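# Four arms lift the garden-ball board onto the stand

## Task

Pick up the board that carries the garden balls and set it on top of the stand.

## Robot and tools

Setup: four Kinova Gen3 arms, arm1 to arm4, each ending in a five-fingered right hand. All poses use a single scene frame in metres, origin on the floor, +z up. Arm feet (base_link), each facing along its own +x: arm1 x=+0.480 y=+0.572 z=+0.818 quat_wxyz=(+0.693, +0.001, +0.005, -0.721); arm2 x=-0.480 y=+0.569 z=+0.761 quat_wxyz=(+0.706, -0.007, -0.001, -0.708); arm3 x=-0.481 y=-0.570 z=+0.821 quat_wxyz=(+0.700, +0.007, -0.003, +0.714); arm4 x=+0.478 y=-0.571 z=+0.799 quat_wxyz=(+0.723, +0.004, +0.002, +0.691). Work surfaces below the arms sit at z=+0.720. Reach is roughly 1.06 m from the joint 1 axis. Loose objects may occasionally get nudged by outside pushes.

Hand frame: the hand point lies 0.045 m in front of the palm and moves with it. Its +z runs along straightened fingers, +y points out of the palm, +x runs across the palm away from the thumb. Straight fingers extend 0.06 to 0.07 m past the point along +z and sit 0.06 m behind it along -y. With the thumb turned opposite the fingers, the hand can wrap objects about 0.035 to 0.065 m thick, or a handle down to about 0.025 m. A wrist bracket on the little-finger side reaches 0.10 m across the palm and can collide with things. The wrist camera sits on that same side, aimed at the hand point.

Tool move: an optional object per arm (arm1, arm2, arm3, arm4), plus cameras. Each arm object may contain:
- joints: a dict of absolute targets keyed by name. joint1_rad..joint7_rad are radians (joint1, 3, 5, 7 range -6.283 to 6.283; joint2 -2.249 to 2.249; joint4 -2.579 to 2.579; joint6 -2.099 to 2.099). hand_little, hand_ring, hand_middle, hand_index, hand_thumb_bend are -1 (curled) to +1 (straight); hand_thumb_turn is -1 (opposite fingers) to +1 (beside palm). hand_force_limit (-1 to 1) sets the closing stop load, linear from about 0 N to 10 N (15 N for thumb motors). hand_speed (-0.96 to 1) sets finger speed, full from +0.48. Scene start: force limit 0, hand_speed -0.8.
- target: seven numbers [x, y, z, qw, qx, qy, qz], an absolute hand-point pose in the scene frame (metres, unit quaternion). The hand travels a straight line from its current hand_target. Alongside target, joints may only contain the hand_ keys, otherwise the call is refused.
- speed: top hand speed for target, 0.002 to 0.5 m/s, default 0.25; rotation is capped at twice this in rad/s.
- min_time_s: 0.1 to 8 s, a lower bound on the duration of that arm's joint motions.
All arms start together; hand paths end together, at most 10 s; no action exceeds 15 s. Paths do not avoid obstacles, can lag, drift or overshoot (especially with the arm nearly straight). cameras: list of names (arm1_cam_wrist..arm4_cam_wrist, cam_high, or all); a move with no action returns full state and all images. Example: {"arm1": {"target": [x, y, z, qw, qx, qy, qz], "speed": 0.25, "joints": {"hand_index": -0.5}}}.

Other tools: wait {seconds 0 to 10, cameras} lets time pass with nothing new commanded. zoom_image {camera, region [x0, y0, x1, y1] in pixels, at most 504 by 504} magnifies the newest image of that camera. show_instructions shows the reference page. finished_scene ends the scene for good; the board must stay on the stand unsupported. If a move or wait is refused or interrupted by a stop, later calls in the same reply are skipped.

Reading results: the move line lists arms that received motion; "as last shown" means that arm got nothing and its statuses read "not commanded". hand and hand_target give measured and commanded poses (printed position can be off at long reach). Statuses: done (within 1 cm and 2 degrees, or joints within ±0.01), off_target, time_out, not_followed, "pose unreachable", "joint command not followed" (a safety check is holding the arm). hand_stopped_by lists six words for little, ring, middle, index, thumb_bend, thumb_turn: moving, target, force, stalled, fault. *_load_n give fingertip loads in N (positive pushed open); a dropped grip shows as loads near 0. Joint velocities in rad/s; joint torques in N m; Flange force in the tool frame.

Fingers: a motor only starts when its target changes by at least 0.002, then locks at the target or at the force limit. To grip tighter, raise hand_force_limit and send a target more closed than the reading; to loosen, send one more open. For gentle grips use hand_speed -0.94 or lower.

Avoid: any hard squeeze between two robots, including closing fingers on another arm's fingers (fails the scene); knocking objects off the work area or onto the floor (fails); drops, even small, releasing moving parts, slamming or hard pushes. The arm keeps pushing after contact until moved away. Torque limits: joint1 to joint4 104.5 N m, joint5 to joint7 51.3 N m; exceeding them, or straying over 5 degrees from plan, stops that arm 10 s. Holding loads or stretched poses heats motors: MOTOR HOT near 60 °C, an OVER-TEMPERATURE FAULT at 75 °C; resend targets marked limit_stop_at_motor_heat. The scene keeps running while you think, holding your last command.

Each tool is called after "Request:" as name(argument=value, ...) on one line, values as JSON.

Reference images:

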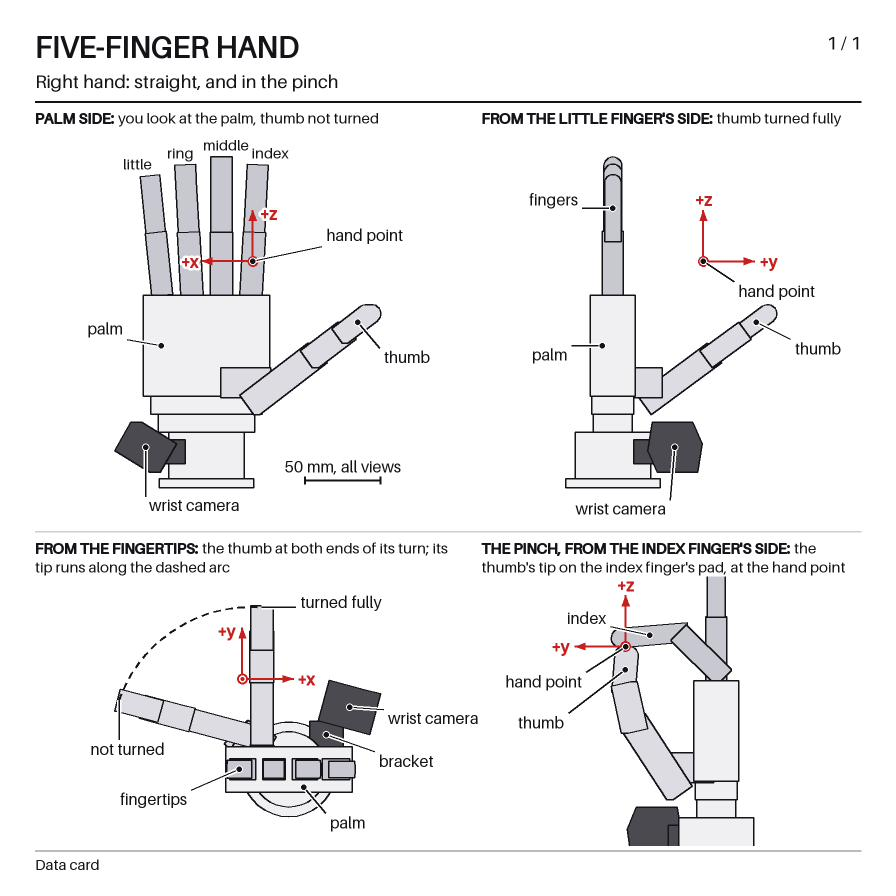

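## Session

Request:
move()

Scene clock: 0.00 s.
Joint torques (N m): no reading
Flange force (N): no reading
Joint velocities: within noise
arm1.joint_positions: joint1_rad=-0.672 joint2_rad=-0.459 joint3_rad=-0.030 joint4_rad=+1.501 joint5_rad=-0.060 joint6_rad=+2.024 joint7_rad=-1.968 hand_little=+1.000 hand_ring=+1.000 hand_middle=+1.000 hand_index=+1.000 hand_thumb_turn=+1.000 hand_thumb_bend=+1.000 hand_force_limit=+0.000 hand_speed=-0.800
arm1.joint_status: not commanded
arm1.hand_stopped_by: target,target,target,target,target,target
arm1.little_load_n: 0.0
arm1.ring_load_n: 0.0
arm1.middle_load_n: 0.0
arm1.index_load_n: 0.0
arm1.thumb_bend_load_n: 0.0
arm1.thumb_turn_load_n: 0.0
arm1.hand: x=+0.6119 y=+0.4663 z=+1.3215 quat_wxyz=(-0.037, -0.597, -0.801, -0.012) (m; scene frame)
arm1.hand_target: x=+0.6119 y=+0.4663 z=+1.3215 quat_wxyz=(-0.037, -0.597, -0.801, -0.012) (m; scene frame)
arm1.hand_status: not commanded
arm2.joint_positions: joint1_rad=+0.653 joint2_rad=-0.438 joint3_rad=-0.026 joint4_rad=+1.469 joint5_rad=-0.006 joint6_rad=+2.068 joint7_rad=-1.841 hand_little=+1.000 hand_ring=+1.000 hand_middle=+1.000 hand_index=+1.000 hand_thumb_turn=+1.000 hand_thumb_bend=+1.000 hand_force_limit=+0.000 hand_speed=-0.800
arm2.joint_status: not commanded
arm2.hand_stopped_by: target,target,target,target,target,target
arm2.little_load_n: 0.0
arm2.ring_load_n: 0.0
arm2.middle_load_n: 0.0
arm2.index_load_n: 0.0
arm2.thumb_bend_load_n: 0.0
arm2.thumb_turn_load_n: 0.0
arm2.hand: x=-0.5411 y=+0.4364 z=+1.2700 quat_wxyz=(-0.013, -0.944, -0.328, +0.025) (m; scene frame)
arm2.hand_target: x=-0.5411 y=+0.4364 z=+1.2700 quat_wxyz=(-0.013, -0.944, -0.328, +0.025) (m; scene frame)
arm2.hand_status: not commanded
arm3.joint_positions: joint1_rad=+0.048 joint2_rad=-0.493 joint3_rad=-0.113 joint4_rad=+1.519 joint5_rad=+0.017 joint6_rad=+2.050 joint7_rad=-2.087 hand_little=+1.000 hand_ring=+1.000 hand_middle=+1.000 hand_index=+1.000 hand_thumb_turn=+1.000 hand_thumb_bend=+1.000 hand_force_limit=+0.000 hand_speed=-0.800
arm3.joint_status: not commanded
arm3.hand_stopped_by: target,target,target,target,target,target
arm3.little_load_n: 0.0
arm3.ring_load_n: 0.0
arm3.middle_load_n: 0.0
arm3.index_load_n: 0.0
arm3.thumb_bend_load_n: 0.0
arm3.thumb_turn_load_n: 0.0
arm3.hand: x=-0.5062 y=-0.4318 z=+1.3222 quat_wxyz=(-0.046, +0.530, -0.846, -0.020) (m; scene frame)
arm3.hand_target: x=-0.5062 y=-0.4318 z=+1.3222 quat_wxyz=(-0.046, +0.530, -0.846, -0.020) (m; scene frame)
arm3.hand_status: not commanded
arm4.joint_positions: joint1_rad=+0.730 joint2_rad=-0.435 joint3_rad=-0.048 joint4_rad=+1.465 joint5_rad=-0.016 joint6_rad=+2.000 joint7_rad=-1.814 hand_little=+1.000 hand_ring=+1.000 hand_middle=+1.000 hand_index=+1.000 hand_thumb_turn=+1.000 hand_thumb_bend=+1.000 hand_force_limit=+0.000 hand_speed=-0.800
arm4.joint_status: not commanded
arm4.hand_stopped_by: target,target,target,target,target,target
arm4.little_load_n: 0.0
arm4.ring_load_n: 0.0
arm4.middle_load_n: 0.0
arm4.index_load_n: 0.0
arm4.thumb_bend_load_n: 0.0
arm4.thumb_turn_load_n: 0.0
arm4.hand: x=+0.5702 y=-0.4211 z=+1.3117 quat_wxyz=(-0.045, +0.297, -0.953, -0.029) (m; scene frame)
arm4.hand_target: x=+0.5702 y=-0.4211 z=+1.3117 quat_wxyz=(-0.045, +0.297, -0.953, -0.029) (m; scene frame)
arm4.hand_status: not commanded
pictures: arm1_cam_wrist, arm2_cam_wrist, arm3_cam_wrist, arm4_cam_wrist, cam_high

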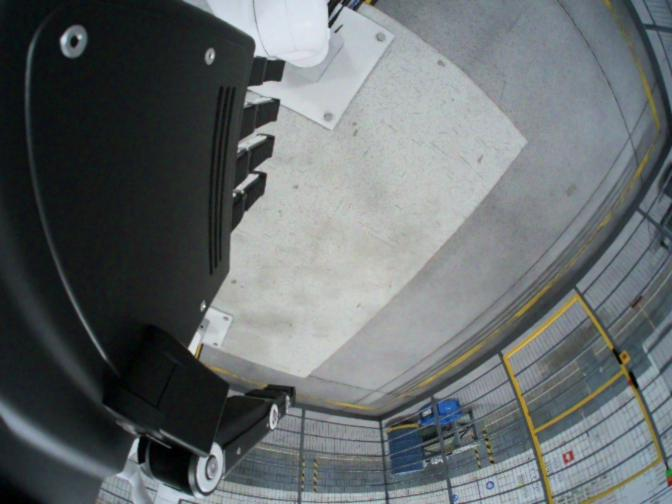

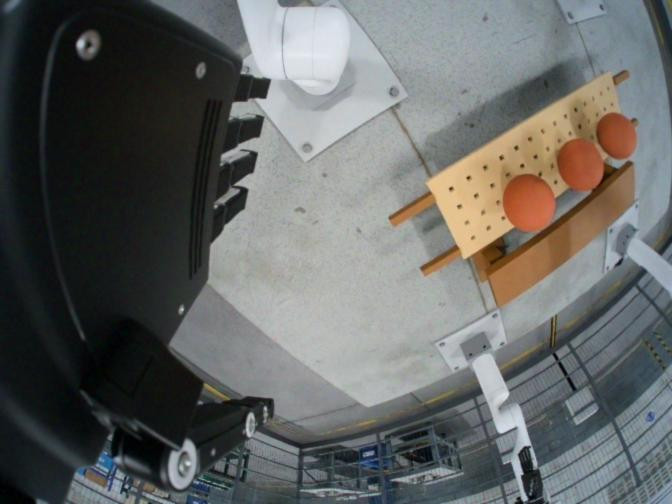

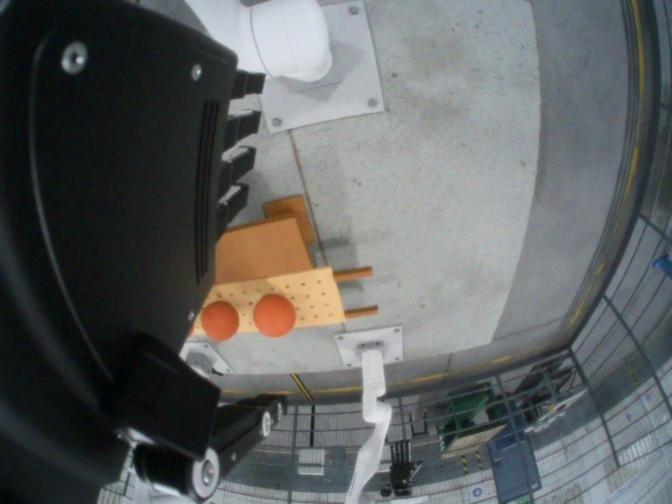

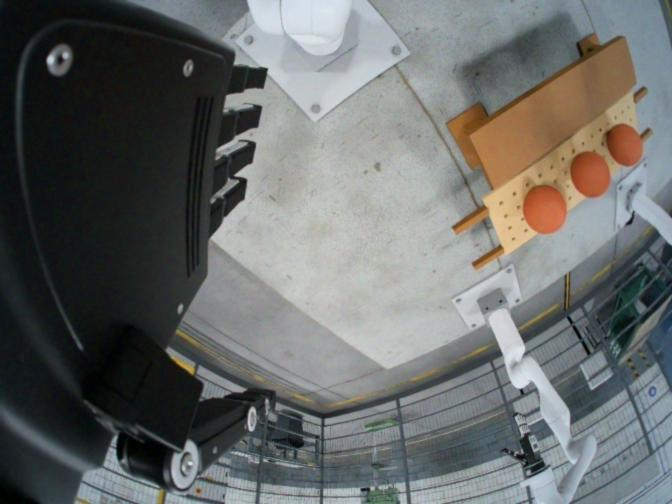

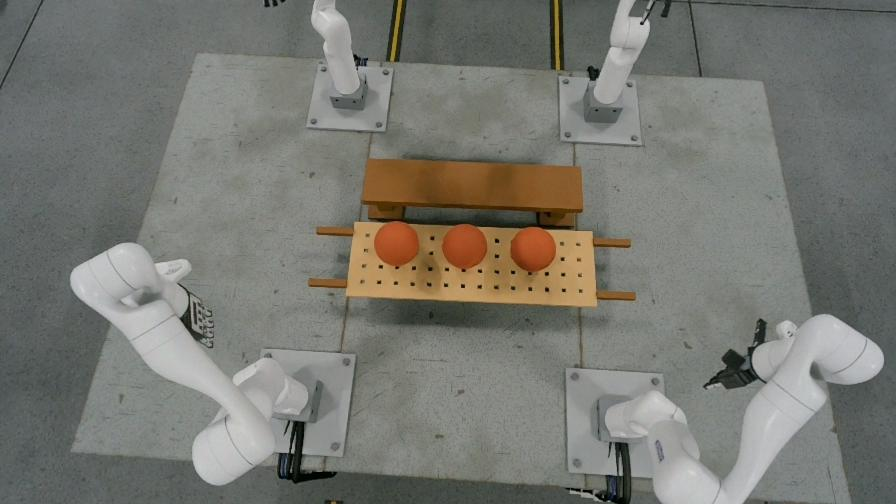

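Request:
zoom_image(camera="cam_high", region=[290, 140, 490, 320])

Request:
zoom_image(camera="cam_high", region=[460, 140, 660, 320])

Request:
zoom_image(camera="arm4_cam_wrist", region=[400, 10, 672, 290])

Request:
zoom_image(camera="arm2_cam_wrist", region=[380, 50, 672, 320])

Scaled by 2.520 from the camera's image (finer frame: 1280x720).

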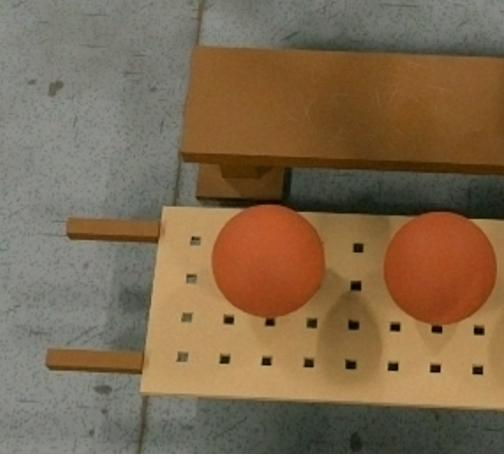

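Scaled by 2.520 from the camera's image (finer frame: 1280x720).

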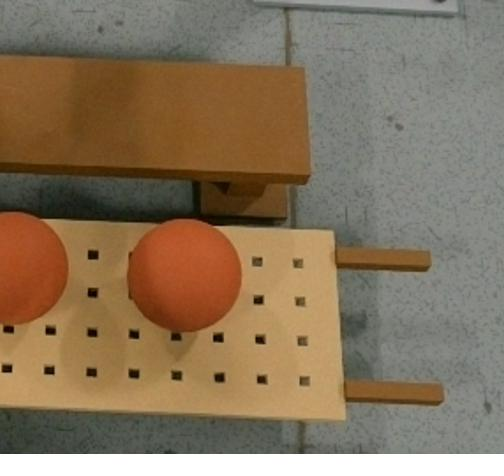

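Scaled by 1.800 from the camera's image (finer frame: 960x720).

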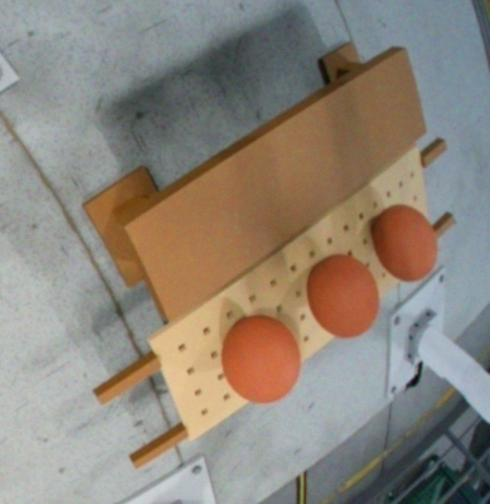

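Scaled by 1.726 from the camera's image (finer frame: 960x720).

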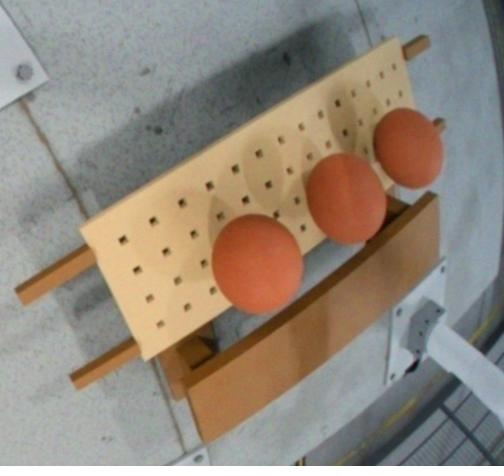

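Request:
move(arm1={"target": [0.84, 0.13, 0.98, 0.0915, 0.8747, -0.0998, -0.4645], "speed": 0.4}, arm2={"target": [-0.84, 0.13, 0.98, 0.4645, 0.0998, 0.8747, 0.0915], "speed": 0.4}, cameras=["arm1_cam_wrist", "arm2_cam_wrist", "cam_high"])

Scene clock: 142.93 s.
Joint torques (N m): arm1=[1.3 -24.11 3.53 -4.31 1.37 1.35 0.17] | arm2=[0.14 -25.14 -1.5 -7.44 -2.13 0.28 0.59] | arm3=[0.57 1.92 -0.27 -7.94 0.23 -0.21 0.54] | arm4=[0.08 -0.15 -1.01 -6.8 -0.21 -0.03 0]
Flange force (N): arm1=no reading | arm2=no reading | arm3=[0.1 -0.1 2.8] | arm4=[-3.1 -2.9 -1.7]
move: arm1 moving; arm2 off_target
Joint velocities: arm1=[-0.002 0.002 0.022 0 -0.022 0 0.006] | arm2=[-0.001 -0.001 0.007 0 -0.007 0.001 0] | arm3=[within noise] | arm4=[within noise]
arm1.joint_positions: joint1_rad=-1.256 joint2_rad=+1.440 joint3_rad=+0.844 joint4_rad=+0.358 joint5_rad=-0.108 joint6_rad=+2.098 joint7_rad=-4.109 hand_little=+1.000 hand_ring=+1.000 hand_middle=+1.000 hand_index=+1.000 hand_thumb_turn=+1.000 hand_thumb_bend=+1.000 hand_force_limit=+0.000 hand_speed=-0.800
arm1.joint_status: not commanded
arm1.hand_stopped_by: target,target,target,target,target,target
arm1.little_load_n: 0.0
arm1.ring_load_n: 0.0
arm1.middle_load_n: 0.0
arm1.index_load_n: 0.0
arm1.thumb_bend_load_n: -0.5
arm1.thumb_turn_load_n: 0.0
arm1.hand: x=+0.8392 y=+0.1303 z=+0.9799 quat_wxyz=(-0.115, -0.885, +0.080, +0.443)
arm1.hand_target: x=+0.8392 y=+0.1303 z=+0.9799 quat_wxyz=(-0.115, -0.885, +0.080, +0.443)
arm1.hand_status: moving (0.001 m and 4.5 deg from the pose sent, 0.531 m and 127.7 deg at the start; pose on its path clipped on 33 of 243 steps; a joint's target at an end of its range on 157 of 243 steps)
arm2.joint_positions: joint1_rad=+0.973 joint2_rad=+1.385 joint3_rad=+0.234 joint4_rad=+0.035 joint5_rad=-1.013 joint6_rad=+2.052 joint7_rad=+0.272 hand_little=+1.000 hand_ring=+1.000 hand_middle=+1.000 hand_index=+1.000 hand_thumb_turn=+1.000 hand_thumb_bend=+1.000 hand_force_limit=+0.000 hand_speed=-0.800
arm2.joint_status: not commanded
arm2.hand_stopped_by: target,target,target,target,target,target
arm2.little_load_n: 0.0
arm2.ring_load_n: 0.0
arm2.middle_load_n: 0.0
arm2.index_load_n: 0.0
arm2.thumb_bend_load_n: 0.0
arm2.thumb_turn_load_n: -0.5
arm2.hand: x=-0.8389 y=+0.1307 z=+0.9798 quat_wxyz=(-0.379, -0.205, -0.897, +0.095)
arm2.hand_target: x=-0.8389 y=+0.1307 z=+0.9798 quat_wxyz=(-0.379, -0.205, -0.897, +0.095)
arm2.hand_status: off_target (0.001 m and 26.6 deg from the pose sent, 0.517 m and 134.6 deg at the start; pose on its path clipped on 168 of 243 steps; a joint's target at an end of its range on 167 of 243 steps)
arm3, arm4: as last shown
arm3.ring_load_n: -0.5
arm1_cam_wrist: T_world_to_cam=[[0.06282, -0.99765, 0.02719, 0.06058], [-0.0401, 0.0247, 0.99889, -0.95159], [-0.99722, -0.06384, -0.03845, 0.99521]] pos_world=[0.95048, 0.14748, 0.98715]
arm2_cam_wrist: T_world_to_cam=[[0.23225, 0.94648, -0.22415, 0.28508], [0.34354, 0.13578, 0.92927, -0.63416], [0.90997, -0.29282, -0.29362, 1.20917]] pos_world=[-0.94865, 0.17035, 1.00825]

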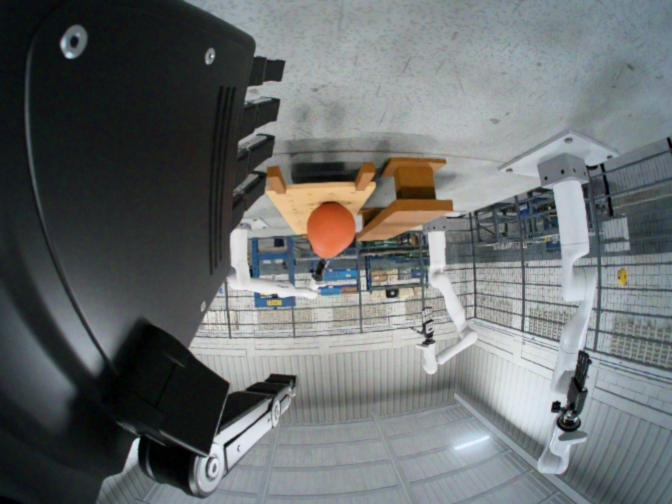

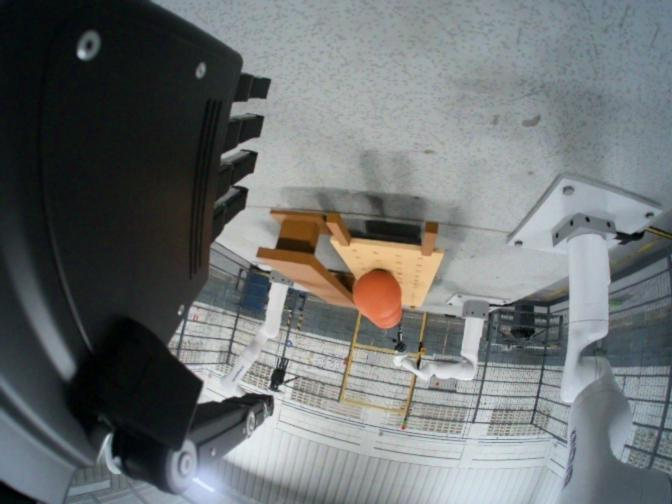

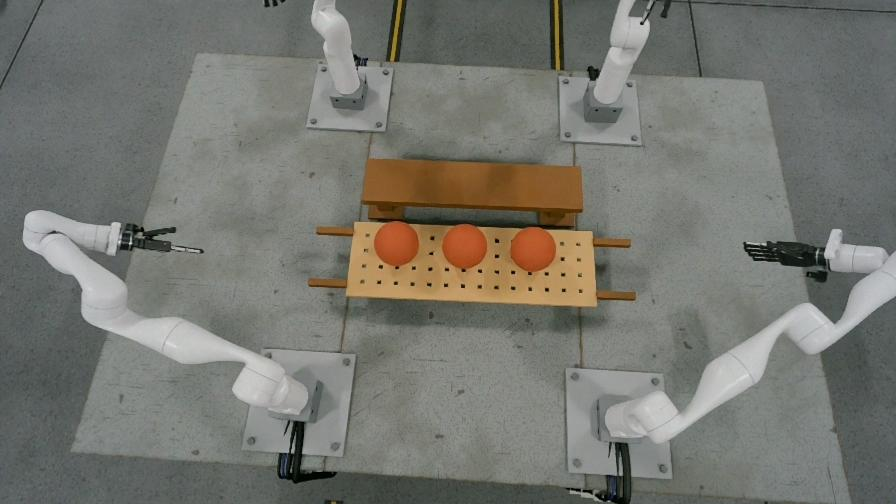

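Request:
zoom_image(camera="arm1_cam_wrist", region=[250, 130, 470, 290])

Request:
zoom_image(camera="arm2_cam_wrist", region=[240, 180, 460, 340])

Scaled by 2.291 from the camera's image (finer frame: 960x720).

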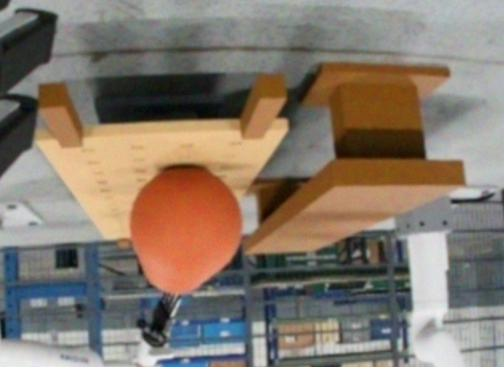

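Scaled by 2.291 from the camera's image (finer frame: 960x720).

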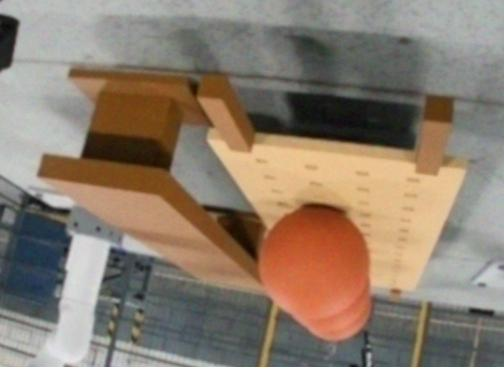

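Request:
zoom_image(camera="arm2_cam_wrist", region=[310, 200, 450, 300])

Request:
zoom_image(camera="arm1_cam_wrist", region=[255, 150, 395, 250])

Request:
zoom_image(camera="cam_high", region=[560, 220, 650, 310])

Request:
zoom_image(camera="cam_high", region=[300, 215, 390, 305])

Scaled by 3.600 from the camera's image (finer frame: 960x720).

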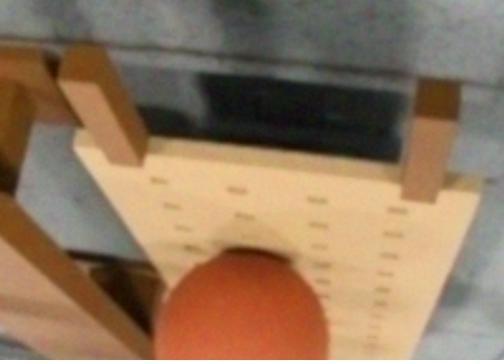

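Scaled by 3.600 from the camera's image (finer frame: 960x720).

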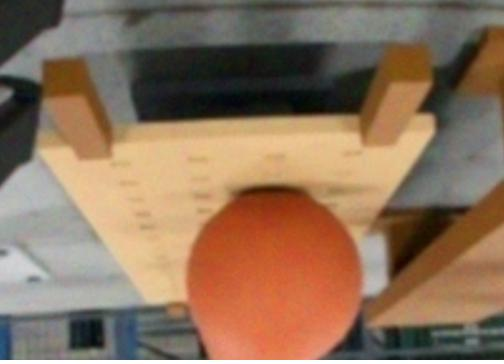

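Scaled by 5.600 from the camera's image (finer frame: 1280x720).

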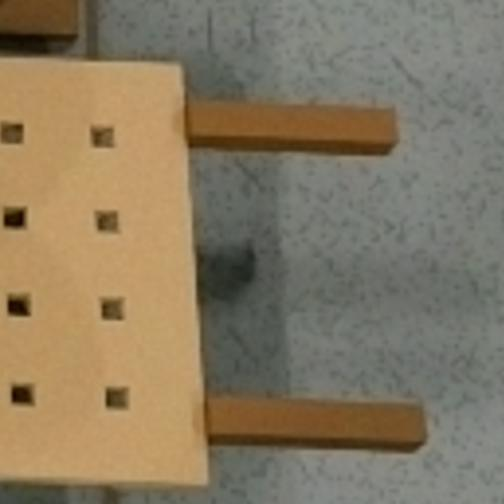

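Scaled by 5.600 from the camera's image (finer frame: 1280x720).

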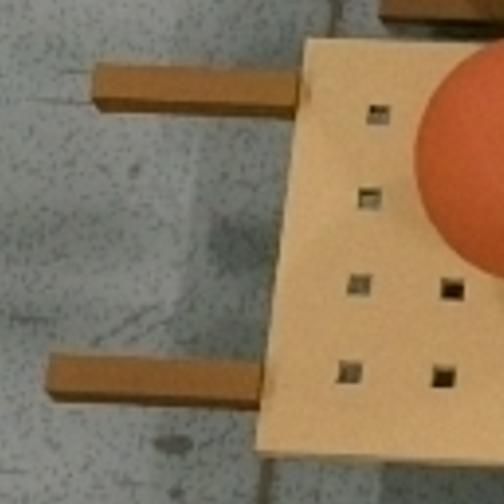

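Request:
move(arm1={"joints": {"joint1_rad": 0.098, "joint2_rad": 0.125, "joint3_rad": 0, "joint4_rad": 1.946, "joint5_rad": 0, "joint6_rad": 1.07, "joint7_rad": -2.979, "hand_thumb_turn": -1, "hand_speed": -0.3}, "min_time_s": 4}, arm2={"joints": {"joint1_rad": -0.016, "joint2_rad": 0.222, "joint3_rad": 0, "joint4_rad": 1.627, "joint5_rad": 0, "joint6_rad": 1.293, "joint7_rad": 0.0124, "hand_thumb_turn": -1, "hand_speed": -0.3}, "min_time_s": 4}, arm3={"joints": {"joint1_rad": 0.034, "joint2_rad": 0.777, "joint3_rad": 0, "joint4_rad": 1.314, "joint5_rad": 0, "joint6_rad": 1.051, "joint7_rad": -3.103, "hand_thumb_turn": -1, "hand_speed": -0.3}, "min_time_s": 4}, arm4={"joints": {"joint1_rad": -0.112, "joint2_rad": 0.939, "joint3_rad": 0, "joint4_rad": 0.897, "joint5_rad": 0, "joint6_rad": 1.305, "joint7_rad": -0.042, "hand_thumb_turn": -1, "hand_speed": -0.3}, "min_time_s": 4}, cameras=["all"])

Scene clock: 447.73 s.
Joint torques (N m): arm1=[1.52 -9.26 0.12 -7.15 0 0.05 0.26] | arm2=[0.45 -11.16 -0.07 -8.41 -0.36 -0.2 0.58] | arm3=[0.36 -21.31 -0.15 -8 0.11 -0.01 0.51] | arm4=[-0.11 -24.66 -0.68 -7.3 -0.28 0.35 0.03]
Flange force (N): arm1=[3.8 -0.2 -0.5] | arm2=[-2.3 3.0 0.1] | arm3=[2.1 -1.9 1.7] | arm4=[-0.3 -6.6 1.3]
move: arm1 done; arm2 done; arm3 done; arm4 done
Joint velocities: within noise
arm1.joint_positions: joint1_rad=+0.098 joint2_rad=+0.125 joint3_rad=+0.000 joint4_rad=+1.946 joint5_rad=+0.000 joint6_rad=+1.070 joint7_rad=-2.979 hand_little=+1.000 hand_ring=+1.000 hand_middle=+1.000 hand_index=+1.000 hand_thumb_turn=-1.000 hand_thumb_bend=+1.000 hand_force_limit=+0.000 hand_speed=-0.300
arm1.joint_status: all done
arm1.hand_stopped_by: target,target,target,target,target,target
arm1.little_load_n: 0.0
arm1.ring_load_n: 0.0
arm1.middle_load_n: 0.5
arm1.index_load_n: 0.0
arm1.thumb_bend_load_n: 0.0
arm1.thumb_turn_load_n: 0.0
arm1.hand: x=+0.3822 y=+0.1870 z=+1.0442 quat_wxyz=(+0.004, -1.000, -0.013, +0.003)
arm1.hand_target: x=+0.3822 y=+0.1870 z=+1.0442 quat_wxyz=(+0.004, -1.000, -0.013, +0.003)
arm1.hand_status: not commanded
arm2.joint_positions: joint1_rad=-0.016 joint2_rad=+0.222 joint3_rad=+0.000 joint4_rad=+1.627 joint5_rad=+0.000 joint6_rad=+1.293 joint7_rad=+0.012 hand_little=+1.000 hand_ring=+1.000 hand_middle=+1.000 hand_index=+1.000 hand_thumb_turn=-1.000 hand_thumb_bend=+1.000 hand_force_limit=+0.000 hand_speed=-0.300
arm2.joint_status: all done
arm2.hand_stopped_by: target,target,target,target,target,target
arm2.little_load_n: 0.0
arm2.ring_load_n: 0.0
arm2.middle_load_n: 0.0
arm2.index_load_n: 0.0
arm2.thumb_bend_load_n: 0.0
arm2.thumb_turn_load_n: 0.5
arm2.hand: x=-0.4683 y=+0.2383 z=+1.0510 quat_wxyz=(+0.004, +0.012, -1.000, +0.005)
arm2.hand_target: x=-0.4683 y=+0.2383 z=+1.0510 quat_wxyz=(+0.004, +0.012, -1.000, +0.005)
arm2.hand_status: not commanded
arm3.joint_positions: joint1_rad=+0.034 joint2_rad=+0.777 joint3_rad=+0.000 joint4_rad=+1.314 joint5_rad=+0.000 joint6_rad=+1.051 joint7_rad=-3.103 hand_little=+1.000 hand_ring=+1.000 hand_middle=+1.000 hand_index=+1.000 hand_thumb_turn=-1.000 hand_thumb_bend=+1.000 hand_force_limit=+0.000 hand_speed=-0.300
arm3.joint_status: all done
arm3.hand_stopped_by: target,target,target,target,target,target
arm3.little_load_n: 0.0
arm3.ring_load_n: 0.0
arm3.middle_load_n: 0.0
arm3.index_load_n: -0.5
arm3.thumb_bend_load_n: 0.0
arm3.thumb_turn_load_n: 0.0
arm3.hand: x=-0.4179 y=+0.0568 z=+0.9363 quat_wxyz=(+0.003, +0.012, -1.000, -0.007)
arm3.hand_target: x=-0.4179 y=+0.0568 z=+0.9363 quat_wxyz=(+0.003, +0.012, -1.000, -0.007)
arm3.hand_status: not commanded
arm4.joint_positions: joint1_rad=-0.112 joint2_rad=+0.939 joint3_rad=+0.000 joint4_rad=+0.897 joint5_rad=+0.000 joint6_rad=+1.305 joint7_rad=-0.042 hand_little=+1.000 hand_ring=+1.000 hand_middle=+1.000 hand_index=+1.000 hand_thumb_turn=-1.000 hand_thumb_bend=+1.000 hand_force_limit=+0.000 hand_speed=-0.300
arm4.joint_status: all done
arm4.hand_stopped_by: target,target,target,target,target,target
arm4.little_load_n: 0.0
arm4.ring_load_n: 0.0
arm4.middle_load_n: 0.0
arm4.index_load_n: -0.5
arm4.thumb_bend_load_n: 0.0
arm4.thumb_turn_load_n: 0.0
arm4.hand: x=+0.4318 y=+0.0111 z=+0.9303 quat_wxyz=(-0.002, +1.000, +0.012, -0.004)
arm4.hand_target: x=+0.4317 y=+0.0111 z=+0.9303 quat_wxyz=(-0.002, +1.000, +0.012, -0.004)
arm4.hand_status: not commanded
pictures: arm1_cam_wrist, arm2_cam_wrist, arm3_cam_wrist, arm4_cam_wrist, cam_high
arm1_cam_wrist: T_world_to_cam=[[0.28381, -0.95584, -0.07633, 0.15986], [-0.78567, -0.27744, 0.55295, -0.2285], [-0.54971, -0.09696, -0.82971, 1.20699]] pos_world=[0.4386, 0.20643, 1.14001]
arm2_cam_wrist: T_world_to_cam=[[-0.31795, 0.9481, -0.00264, -0.37766], [0.84157, 0.28351, 0.45977, -0.15078], [0.43666, 0.14396, -0.88804, 1.22329]] pos_world=[-0.52734, 0.2247, 1.15465]
arm3_cam_wrist: T_world_to_cam=[[-0.27652, 0.95976, 0.04889, -0.21644], [0.83181, 0.21355, 0.51233, -0.14093], [0.48128, 0.18233, -0.85739, 1.10579]] pos_world=[-0.47482, 0.0362, 1.03088]
arm4_cam_wrist: T_world_to_cam=[[0.31132, -0.95028, -0.00749, -0.11804], [-0.80652, -0.26837, 0.52678, -0.13702], [-0.5026, -0.15796, -0.84997, 1.12821]] pos_world=[0.49328, 0.02927, 1.03024]

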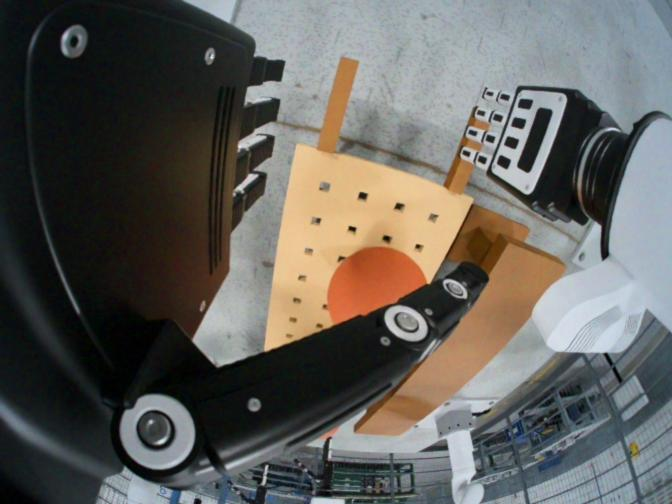

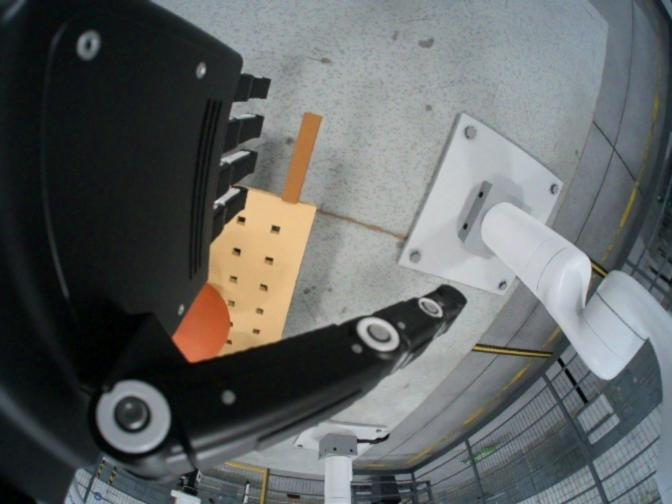

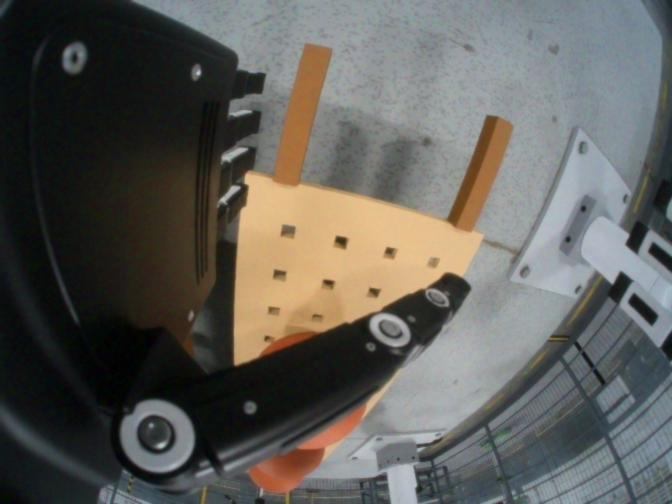

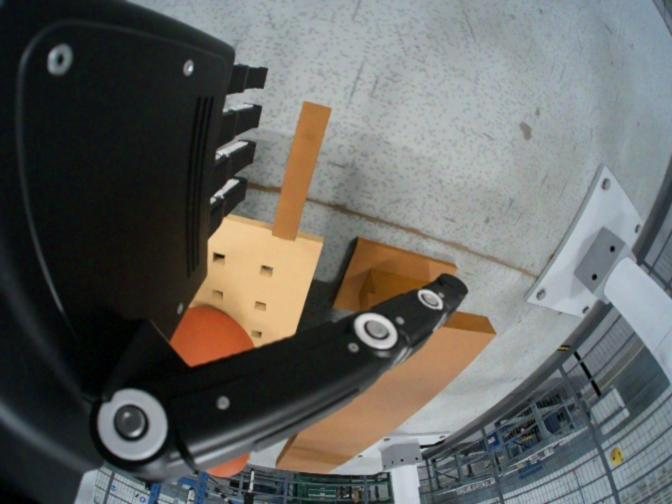

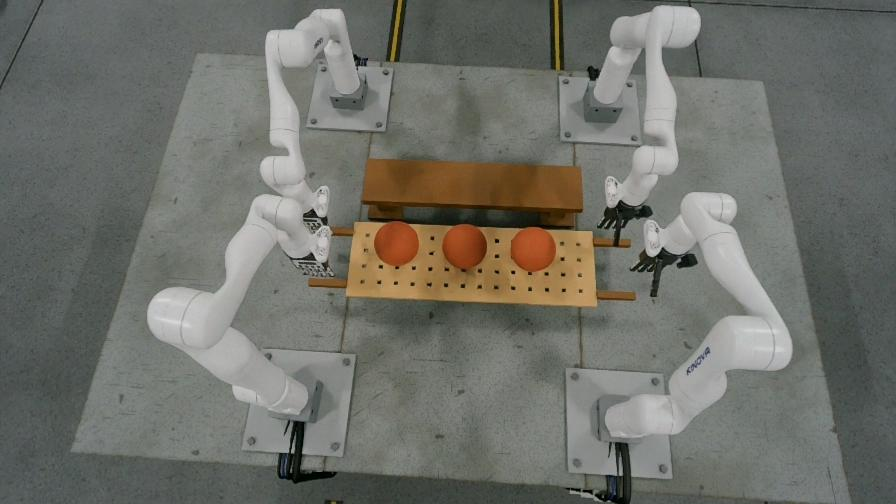

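Request:
move(arm1={"target": [0.405, 0.1927, 0.90, 0, 0.9999, 0.0122, 0], "speed": 0.15}, arm2={"target": [-0.445, 0.2286, 0.90, 0, -0.0122, 0.9999, 0], "speed": 0.15}, arm3={"target": [-0.443, 0.0519, 0.90, 0, -0.0122, 0.9999, 0], "speed": 0.15}, arm4={"target": [0.405, 0.017, 0.90, 0, 0.9999, 0.0122, 0], "speed": 0.15}, cameras=["all"])

Scene clock: 499.37 s.
Joint torques (N m): arm1=[1.63 -10.92 0.09 -4.3 -0.07 0.13 0.21] | arm2=[0.39 -13 -0.08 -6.64 -0.37 -0.21 0.57] | arm3=[0.4 -21.48 -0.04 -7.58 0.11 0 0.5] | arm4=[-0.17 -25.21 -0.62 -7.2 -0.26 0.36 0.03]
Flange force (N): arm1=[5.7 -0.6 -0.6] | arm2=[-2.1 3.0 -1.3] | arm3=[2.0 -2.0 1.6] | arm4=[-0.6 -6.9 1.7]
move: arm1 done; arm2 done; arm3 done; arm4 done
Joint velocities: within noise
arm1.joint_positions: joint1_rad=+0.053 joint2_rad=+0.377 joint3_rad=-0.025 joint4_rad=+2.221 joint5_rad=+0.007 joint6_rad=+0.536 joint7_rad=-3.054 hand_little=+1.000 hand_ring=+1.000 hand_middle=+1.000 hand_index=+1.000 hand_thumb_turn=-1.000 hand_thumb_bend=+1.000 hand_force_limit=+0.000 hand_speed=-0.300
arm1.joint_status: not commanded
arm1.hand_stopped_by: target,target,target,target,target,target
arm1.little_load_n: 0.0
arm1.ring_load_n: 0.0
arm1.middle_load_n: 0.0
arm1.index_load_n: 0.0
arm1.thumb_bend_load_n: 0.0
arm1.thumb_turn_load_n: 0.0
arm1.hand: x=+0.4050 y=+0.1927 z=+0.9000 quat_wxyz=(+0.000, -1.000, -0.012, +0.000)
arm1.hand_target: x=+0.4050 y=+0.1927 z=+0.9000 quat_wxyz=(+0.000, -1.000, -0.012, +0.000)
arm1.hand_status: done (0.000 m and 0.0 deg from the pose sent, 0.146 m and 0.6 deg at the start)
arm2.joint_positions: joint1_rad=-0.053 joint2_rad=+0.424 joint3_rad=-0.022 joint4_rad=+1.883 joint5_rad=+0.000 joint6_rad=+0.845 joint7_rad=-0.045 hand_little=+1.000 hand_ring=+1.000 hand_middle=+1.000 hand_index=+1.000 hand_thumb_turn=-1.000 hand_thumb_bend=+1.000 hand_force_limit=+0.000 hand_speed=-0.300
arm2.joint_status: not commanded
arm2.hand_stopped_by: target,target,target,target,target,target
arm2.little_load_n: 0.0
arm2.ring_load_n: 0.0
arm2.middle_load_n: 0.0
arm2.index_load_n: 0.0
arm2.thumb_bend_load_n: 0.0
arm2.thumb_turn_load_n: 0.0
arm2.hand: x=-0.4450 y=+0.2286 z=+0.9000 quat_wxyz=(+0.000, +0.012, -1.000, +0.000)
arm2.hand_target: x=-0.4450 y=+0.2286 z=+0.9000 quat_wxyz=(+0.000, +0.012, -1.000, +0.000)
arm2.hand_status: done (0.000 m and 0.0 deg from the pose sent, 0.153 m and 0.8 deg at the start)
arm3.joint_positions: joint1_rad=-0.016 joint2_rad=+0.820 joint3_rad=+0.004 joint4_rad=+1.357 joint5_rad=+0.005 joint6_rad=+0.979 joint7_rad=-3.153 hand_little=+1.000 hand_ring=+1.000 hand_middle=+1.000 hand_index=+1.000 hand_thumb_turn=-1.000 hand_thumb_bend=+1.000 hand_force_limit=+0.000 hand_speed=-0.300
arm3.joint_status: not commanded
arm3.hand_stopped_by: target,target,target,target,target,target
arm3.little_load_n: 0.0
arm3.ring_load_n: 0.0
arm3.middle_load_n: 0.0
arm3.index_load_n: 0.0
arm3.thumb_bend_load_n: 0.0
arm3.thumb_turn_load_n: 0.0
arm3.hand: x=-0.4430 y=+0.0519 z=+0.9000 quat_wxyz=(+0.000, +0.012, -1.000, +0.000)
arm3.hand_target: x=-0.4430 y=+0.0519 z=+0.9000 quat_wxyz=(+0.000, +0.012, -1.000, +0.000)
arm3.hand_status: done (0.000 m and 0.0 deg from the pose sent, 0.044 m and 0.9 deg at the start)
arm4.joint_positions: joint1_rad=-0.158 joint2_rad=+0.990 joint3_rad=+0.004 joint4_rad=+0.889 joint5_rad=+0.005 joint6_rad=+1.267 joint7_rad=-0.087 hand_little=+1.000 hand_ring=+1.000 hand_middle=+1.000 hand_index=+1.000 hand_thumb_turn=-1.000 hand_thumb_bend=+1.000 hand_force_limit=+0.000 hand_speed=-0.300
arm4.joint_status: not commanded
arm4.hand_stopped_by: target,target,target,target,target,target
arm4.little_load_n: 0.0
arm4.ring_load_n: 0.0
arm4.middle_load_n: 0.0
arm4.index_load_n: 0.0
arm4.thumb_bend_load_n: 0.0
arm4.thumb_turn_load_n: 0.0
arm4.hand: x=+0.4050 y=+0.0170 z=+0.9000 quat_wxyz=(+0.000, +1.000, +0.012, +0.000)
arm4.hand_target: x=+0.4050 y=+0.0170 z=+0.9000 quat_wxyz=(+0.000, +1.000, +0.012, +0.000)
arm4.hand_status: done (0.000 m and 0.0 deg from the pose sent, 0.041 m and 0.5 deg at the start)
pictures: arm1_cam_wrist, arm2_cam_wrist, arm3_cam_wrist, arm4_cam_wrist, cam_high
arm1_cam_wrist: T_world_to_cam=[[0.28366, -0.9566, -0.06679, 0.13946], [-0.78883, -0.27238, 0.55095, -0.12711], [-0.54523, -0.1036, -0.83186, 1.1018]] pos_world=[0.46091, 0.21293, 0.99589]
arm2_cam_wrist: T_world_to_cam=[[-0.31794, 0.9481, 0.00437, -0.3678], [0.83767, 0.27875, 0.46969, -0.10778], [0.44409, 0.15299, -0.88282, 1.07702]] pos_world=[-0.50496, 0.21399, 1.00305]
arm3_cam_wrist: T_world_to_cam=[[-0.27661, 0.96039, 0.03365, -0.20326], [0.82821, 0.22049, 0.51522, -0.10494], [0.48739, 0.17038, -0.8564, 1.09001]] pos_world=[-0.50058, 0.03263, 0.99439]
arm4_cam_wrist: T_world_to_cam=[[0.31144, -0.95026, -0.00126, -0.10997], [-0.81105, -0.26651, 0.52074, -0.13376], [-0.49517, -0.16116, -0.85372, 1.09032]] pos_world=[0.46566, 0.03557, 1.00034]

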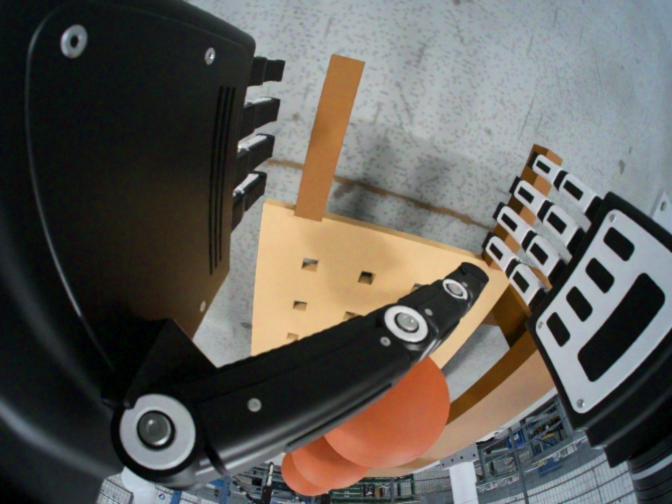

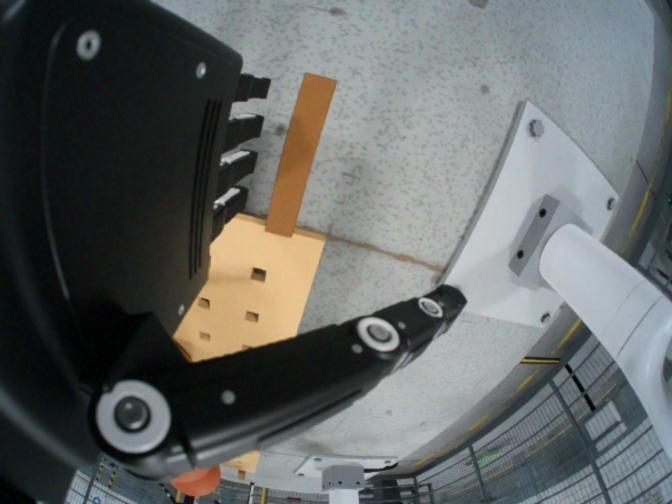

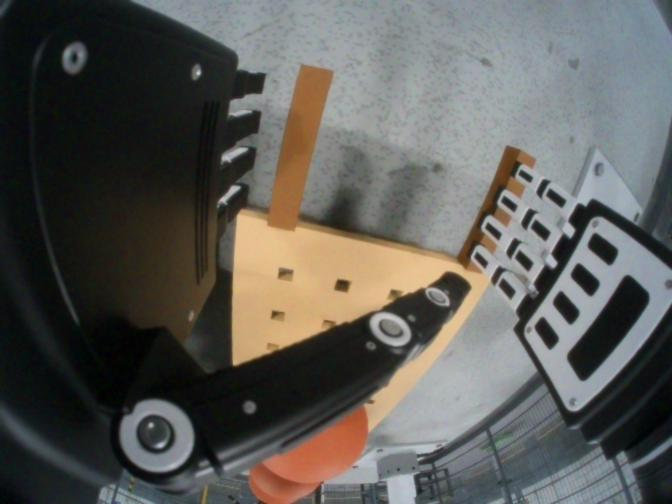

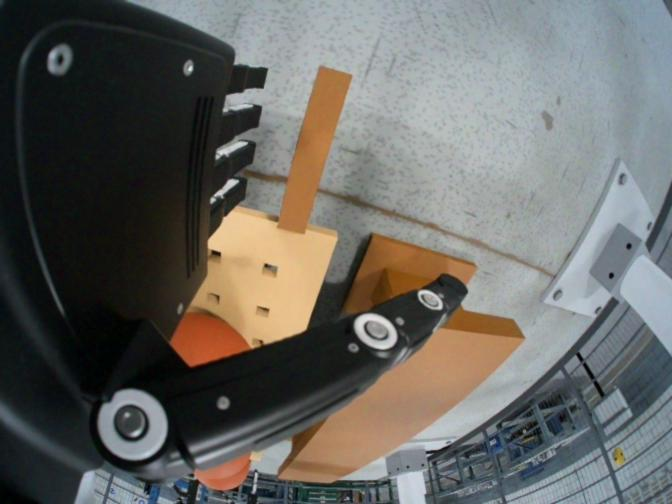

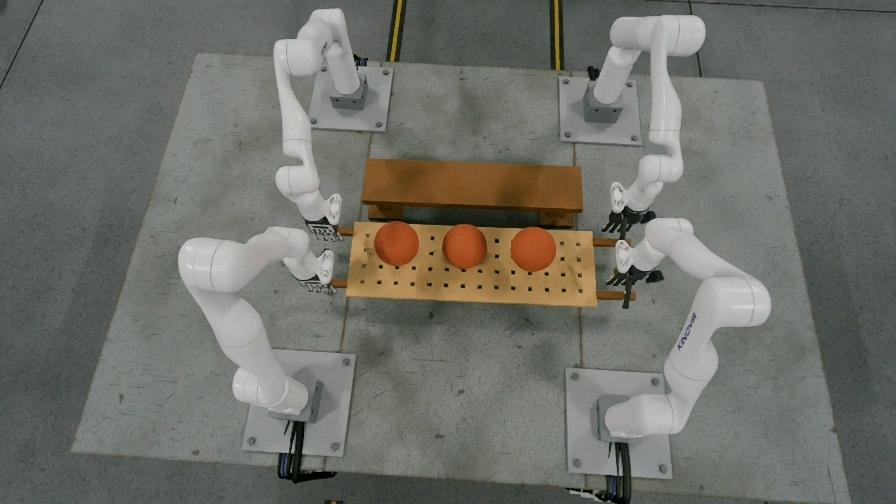

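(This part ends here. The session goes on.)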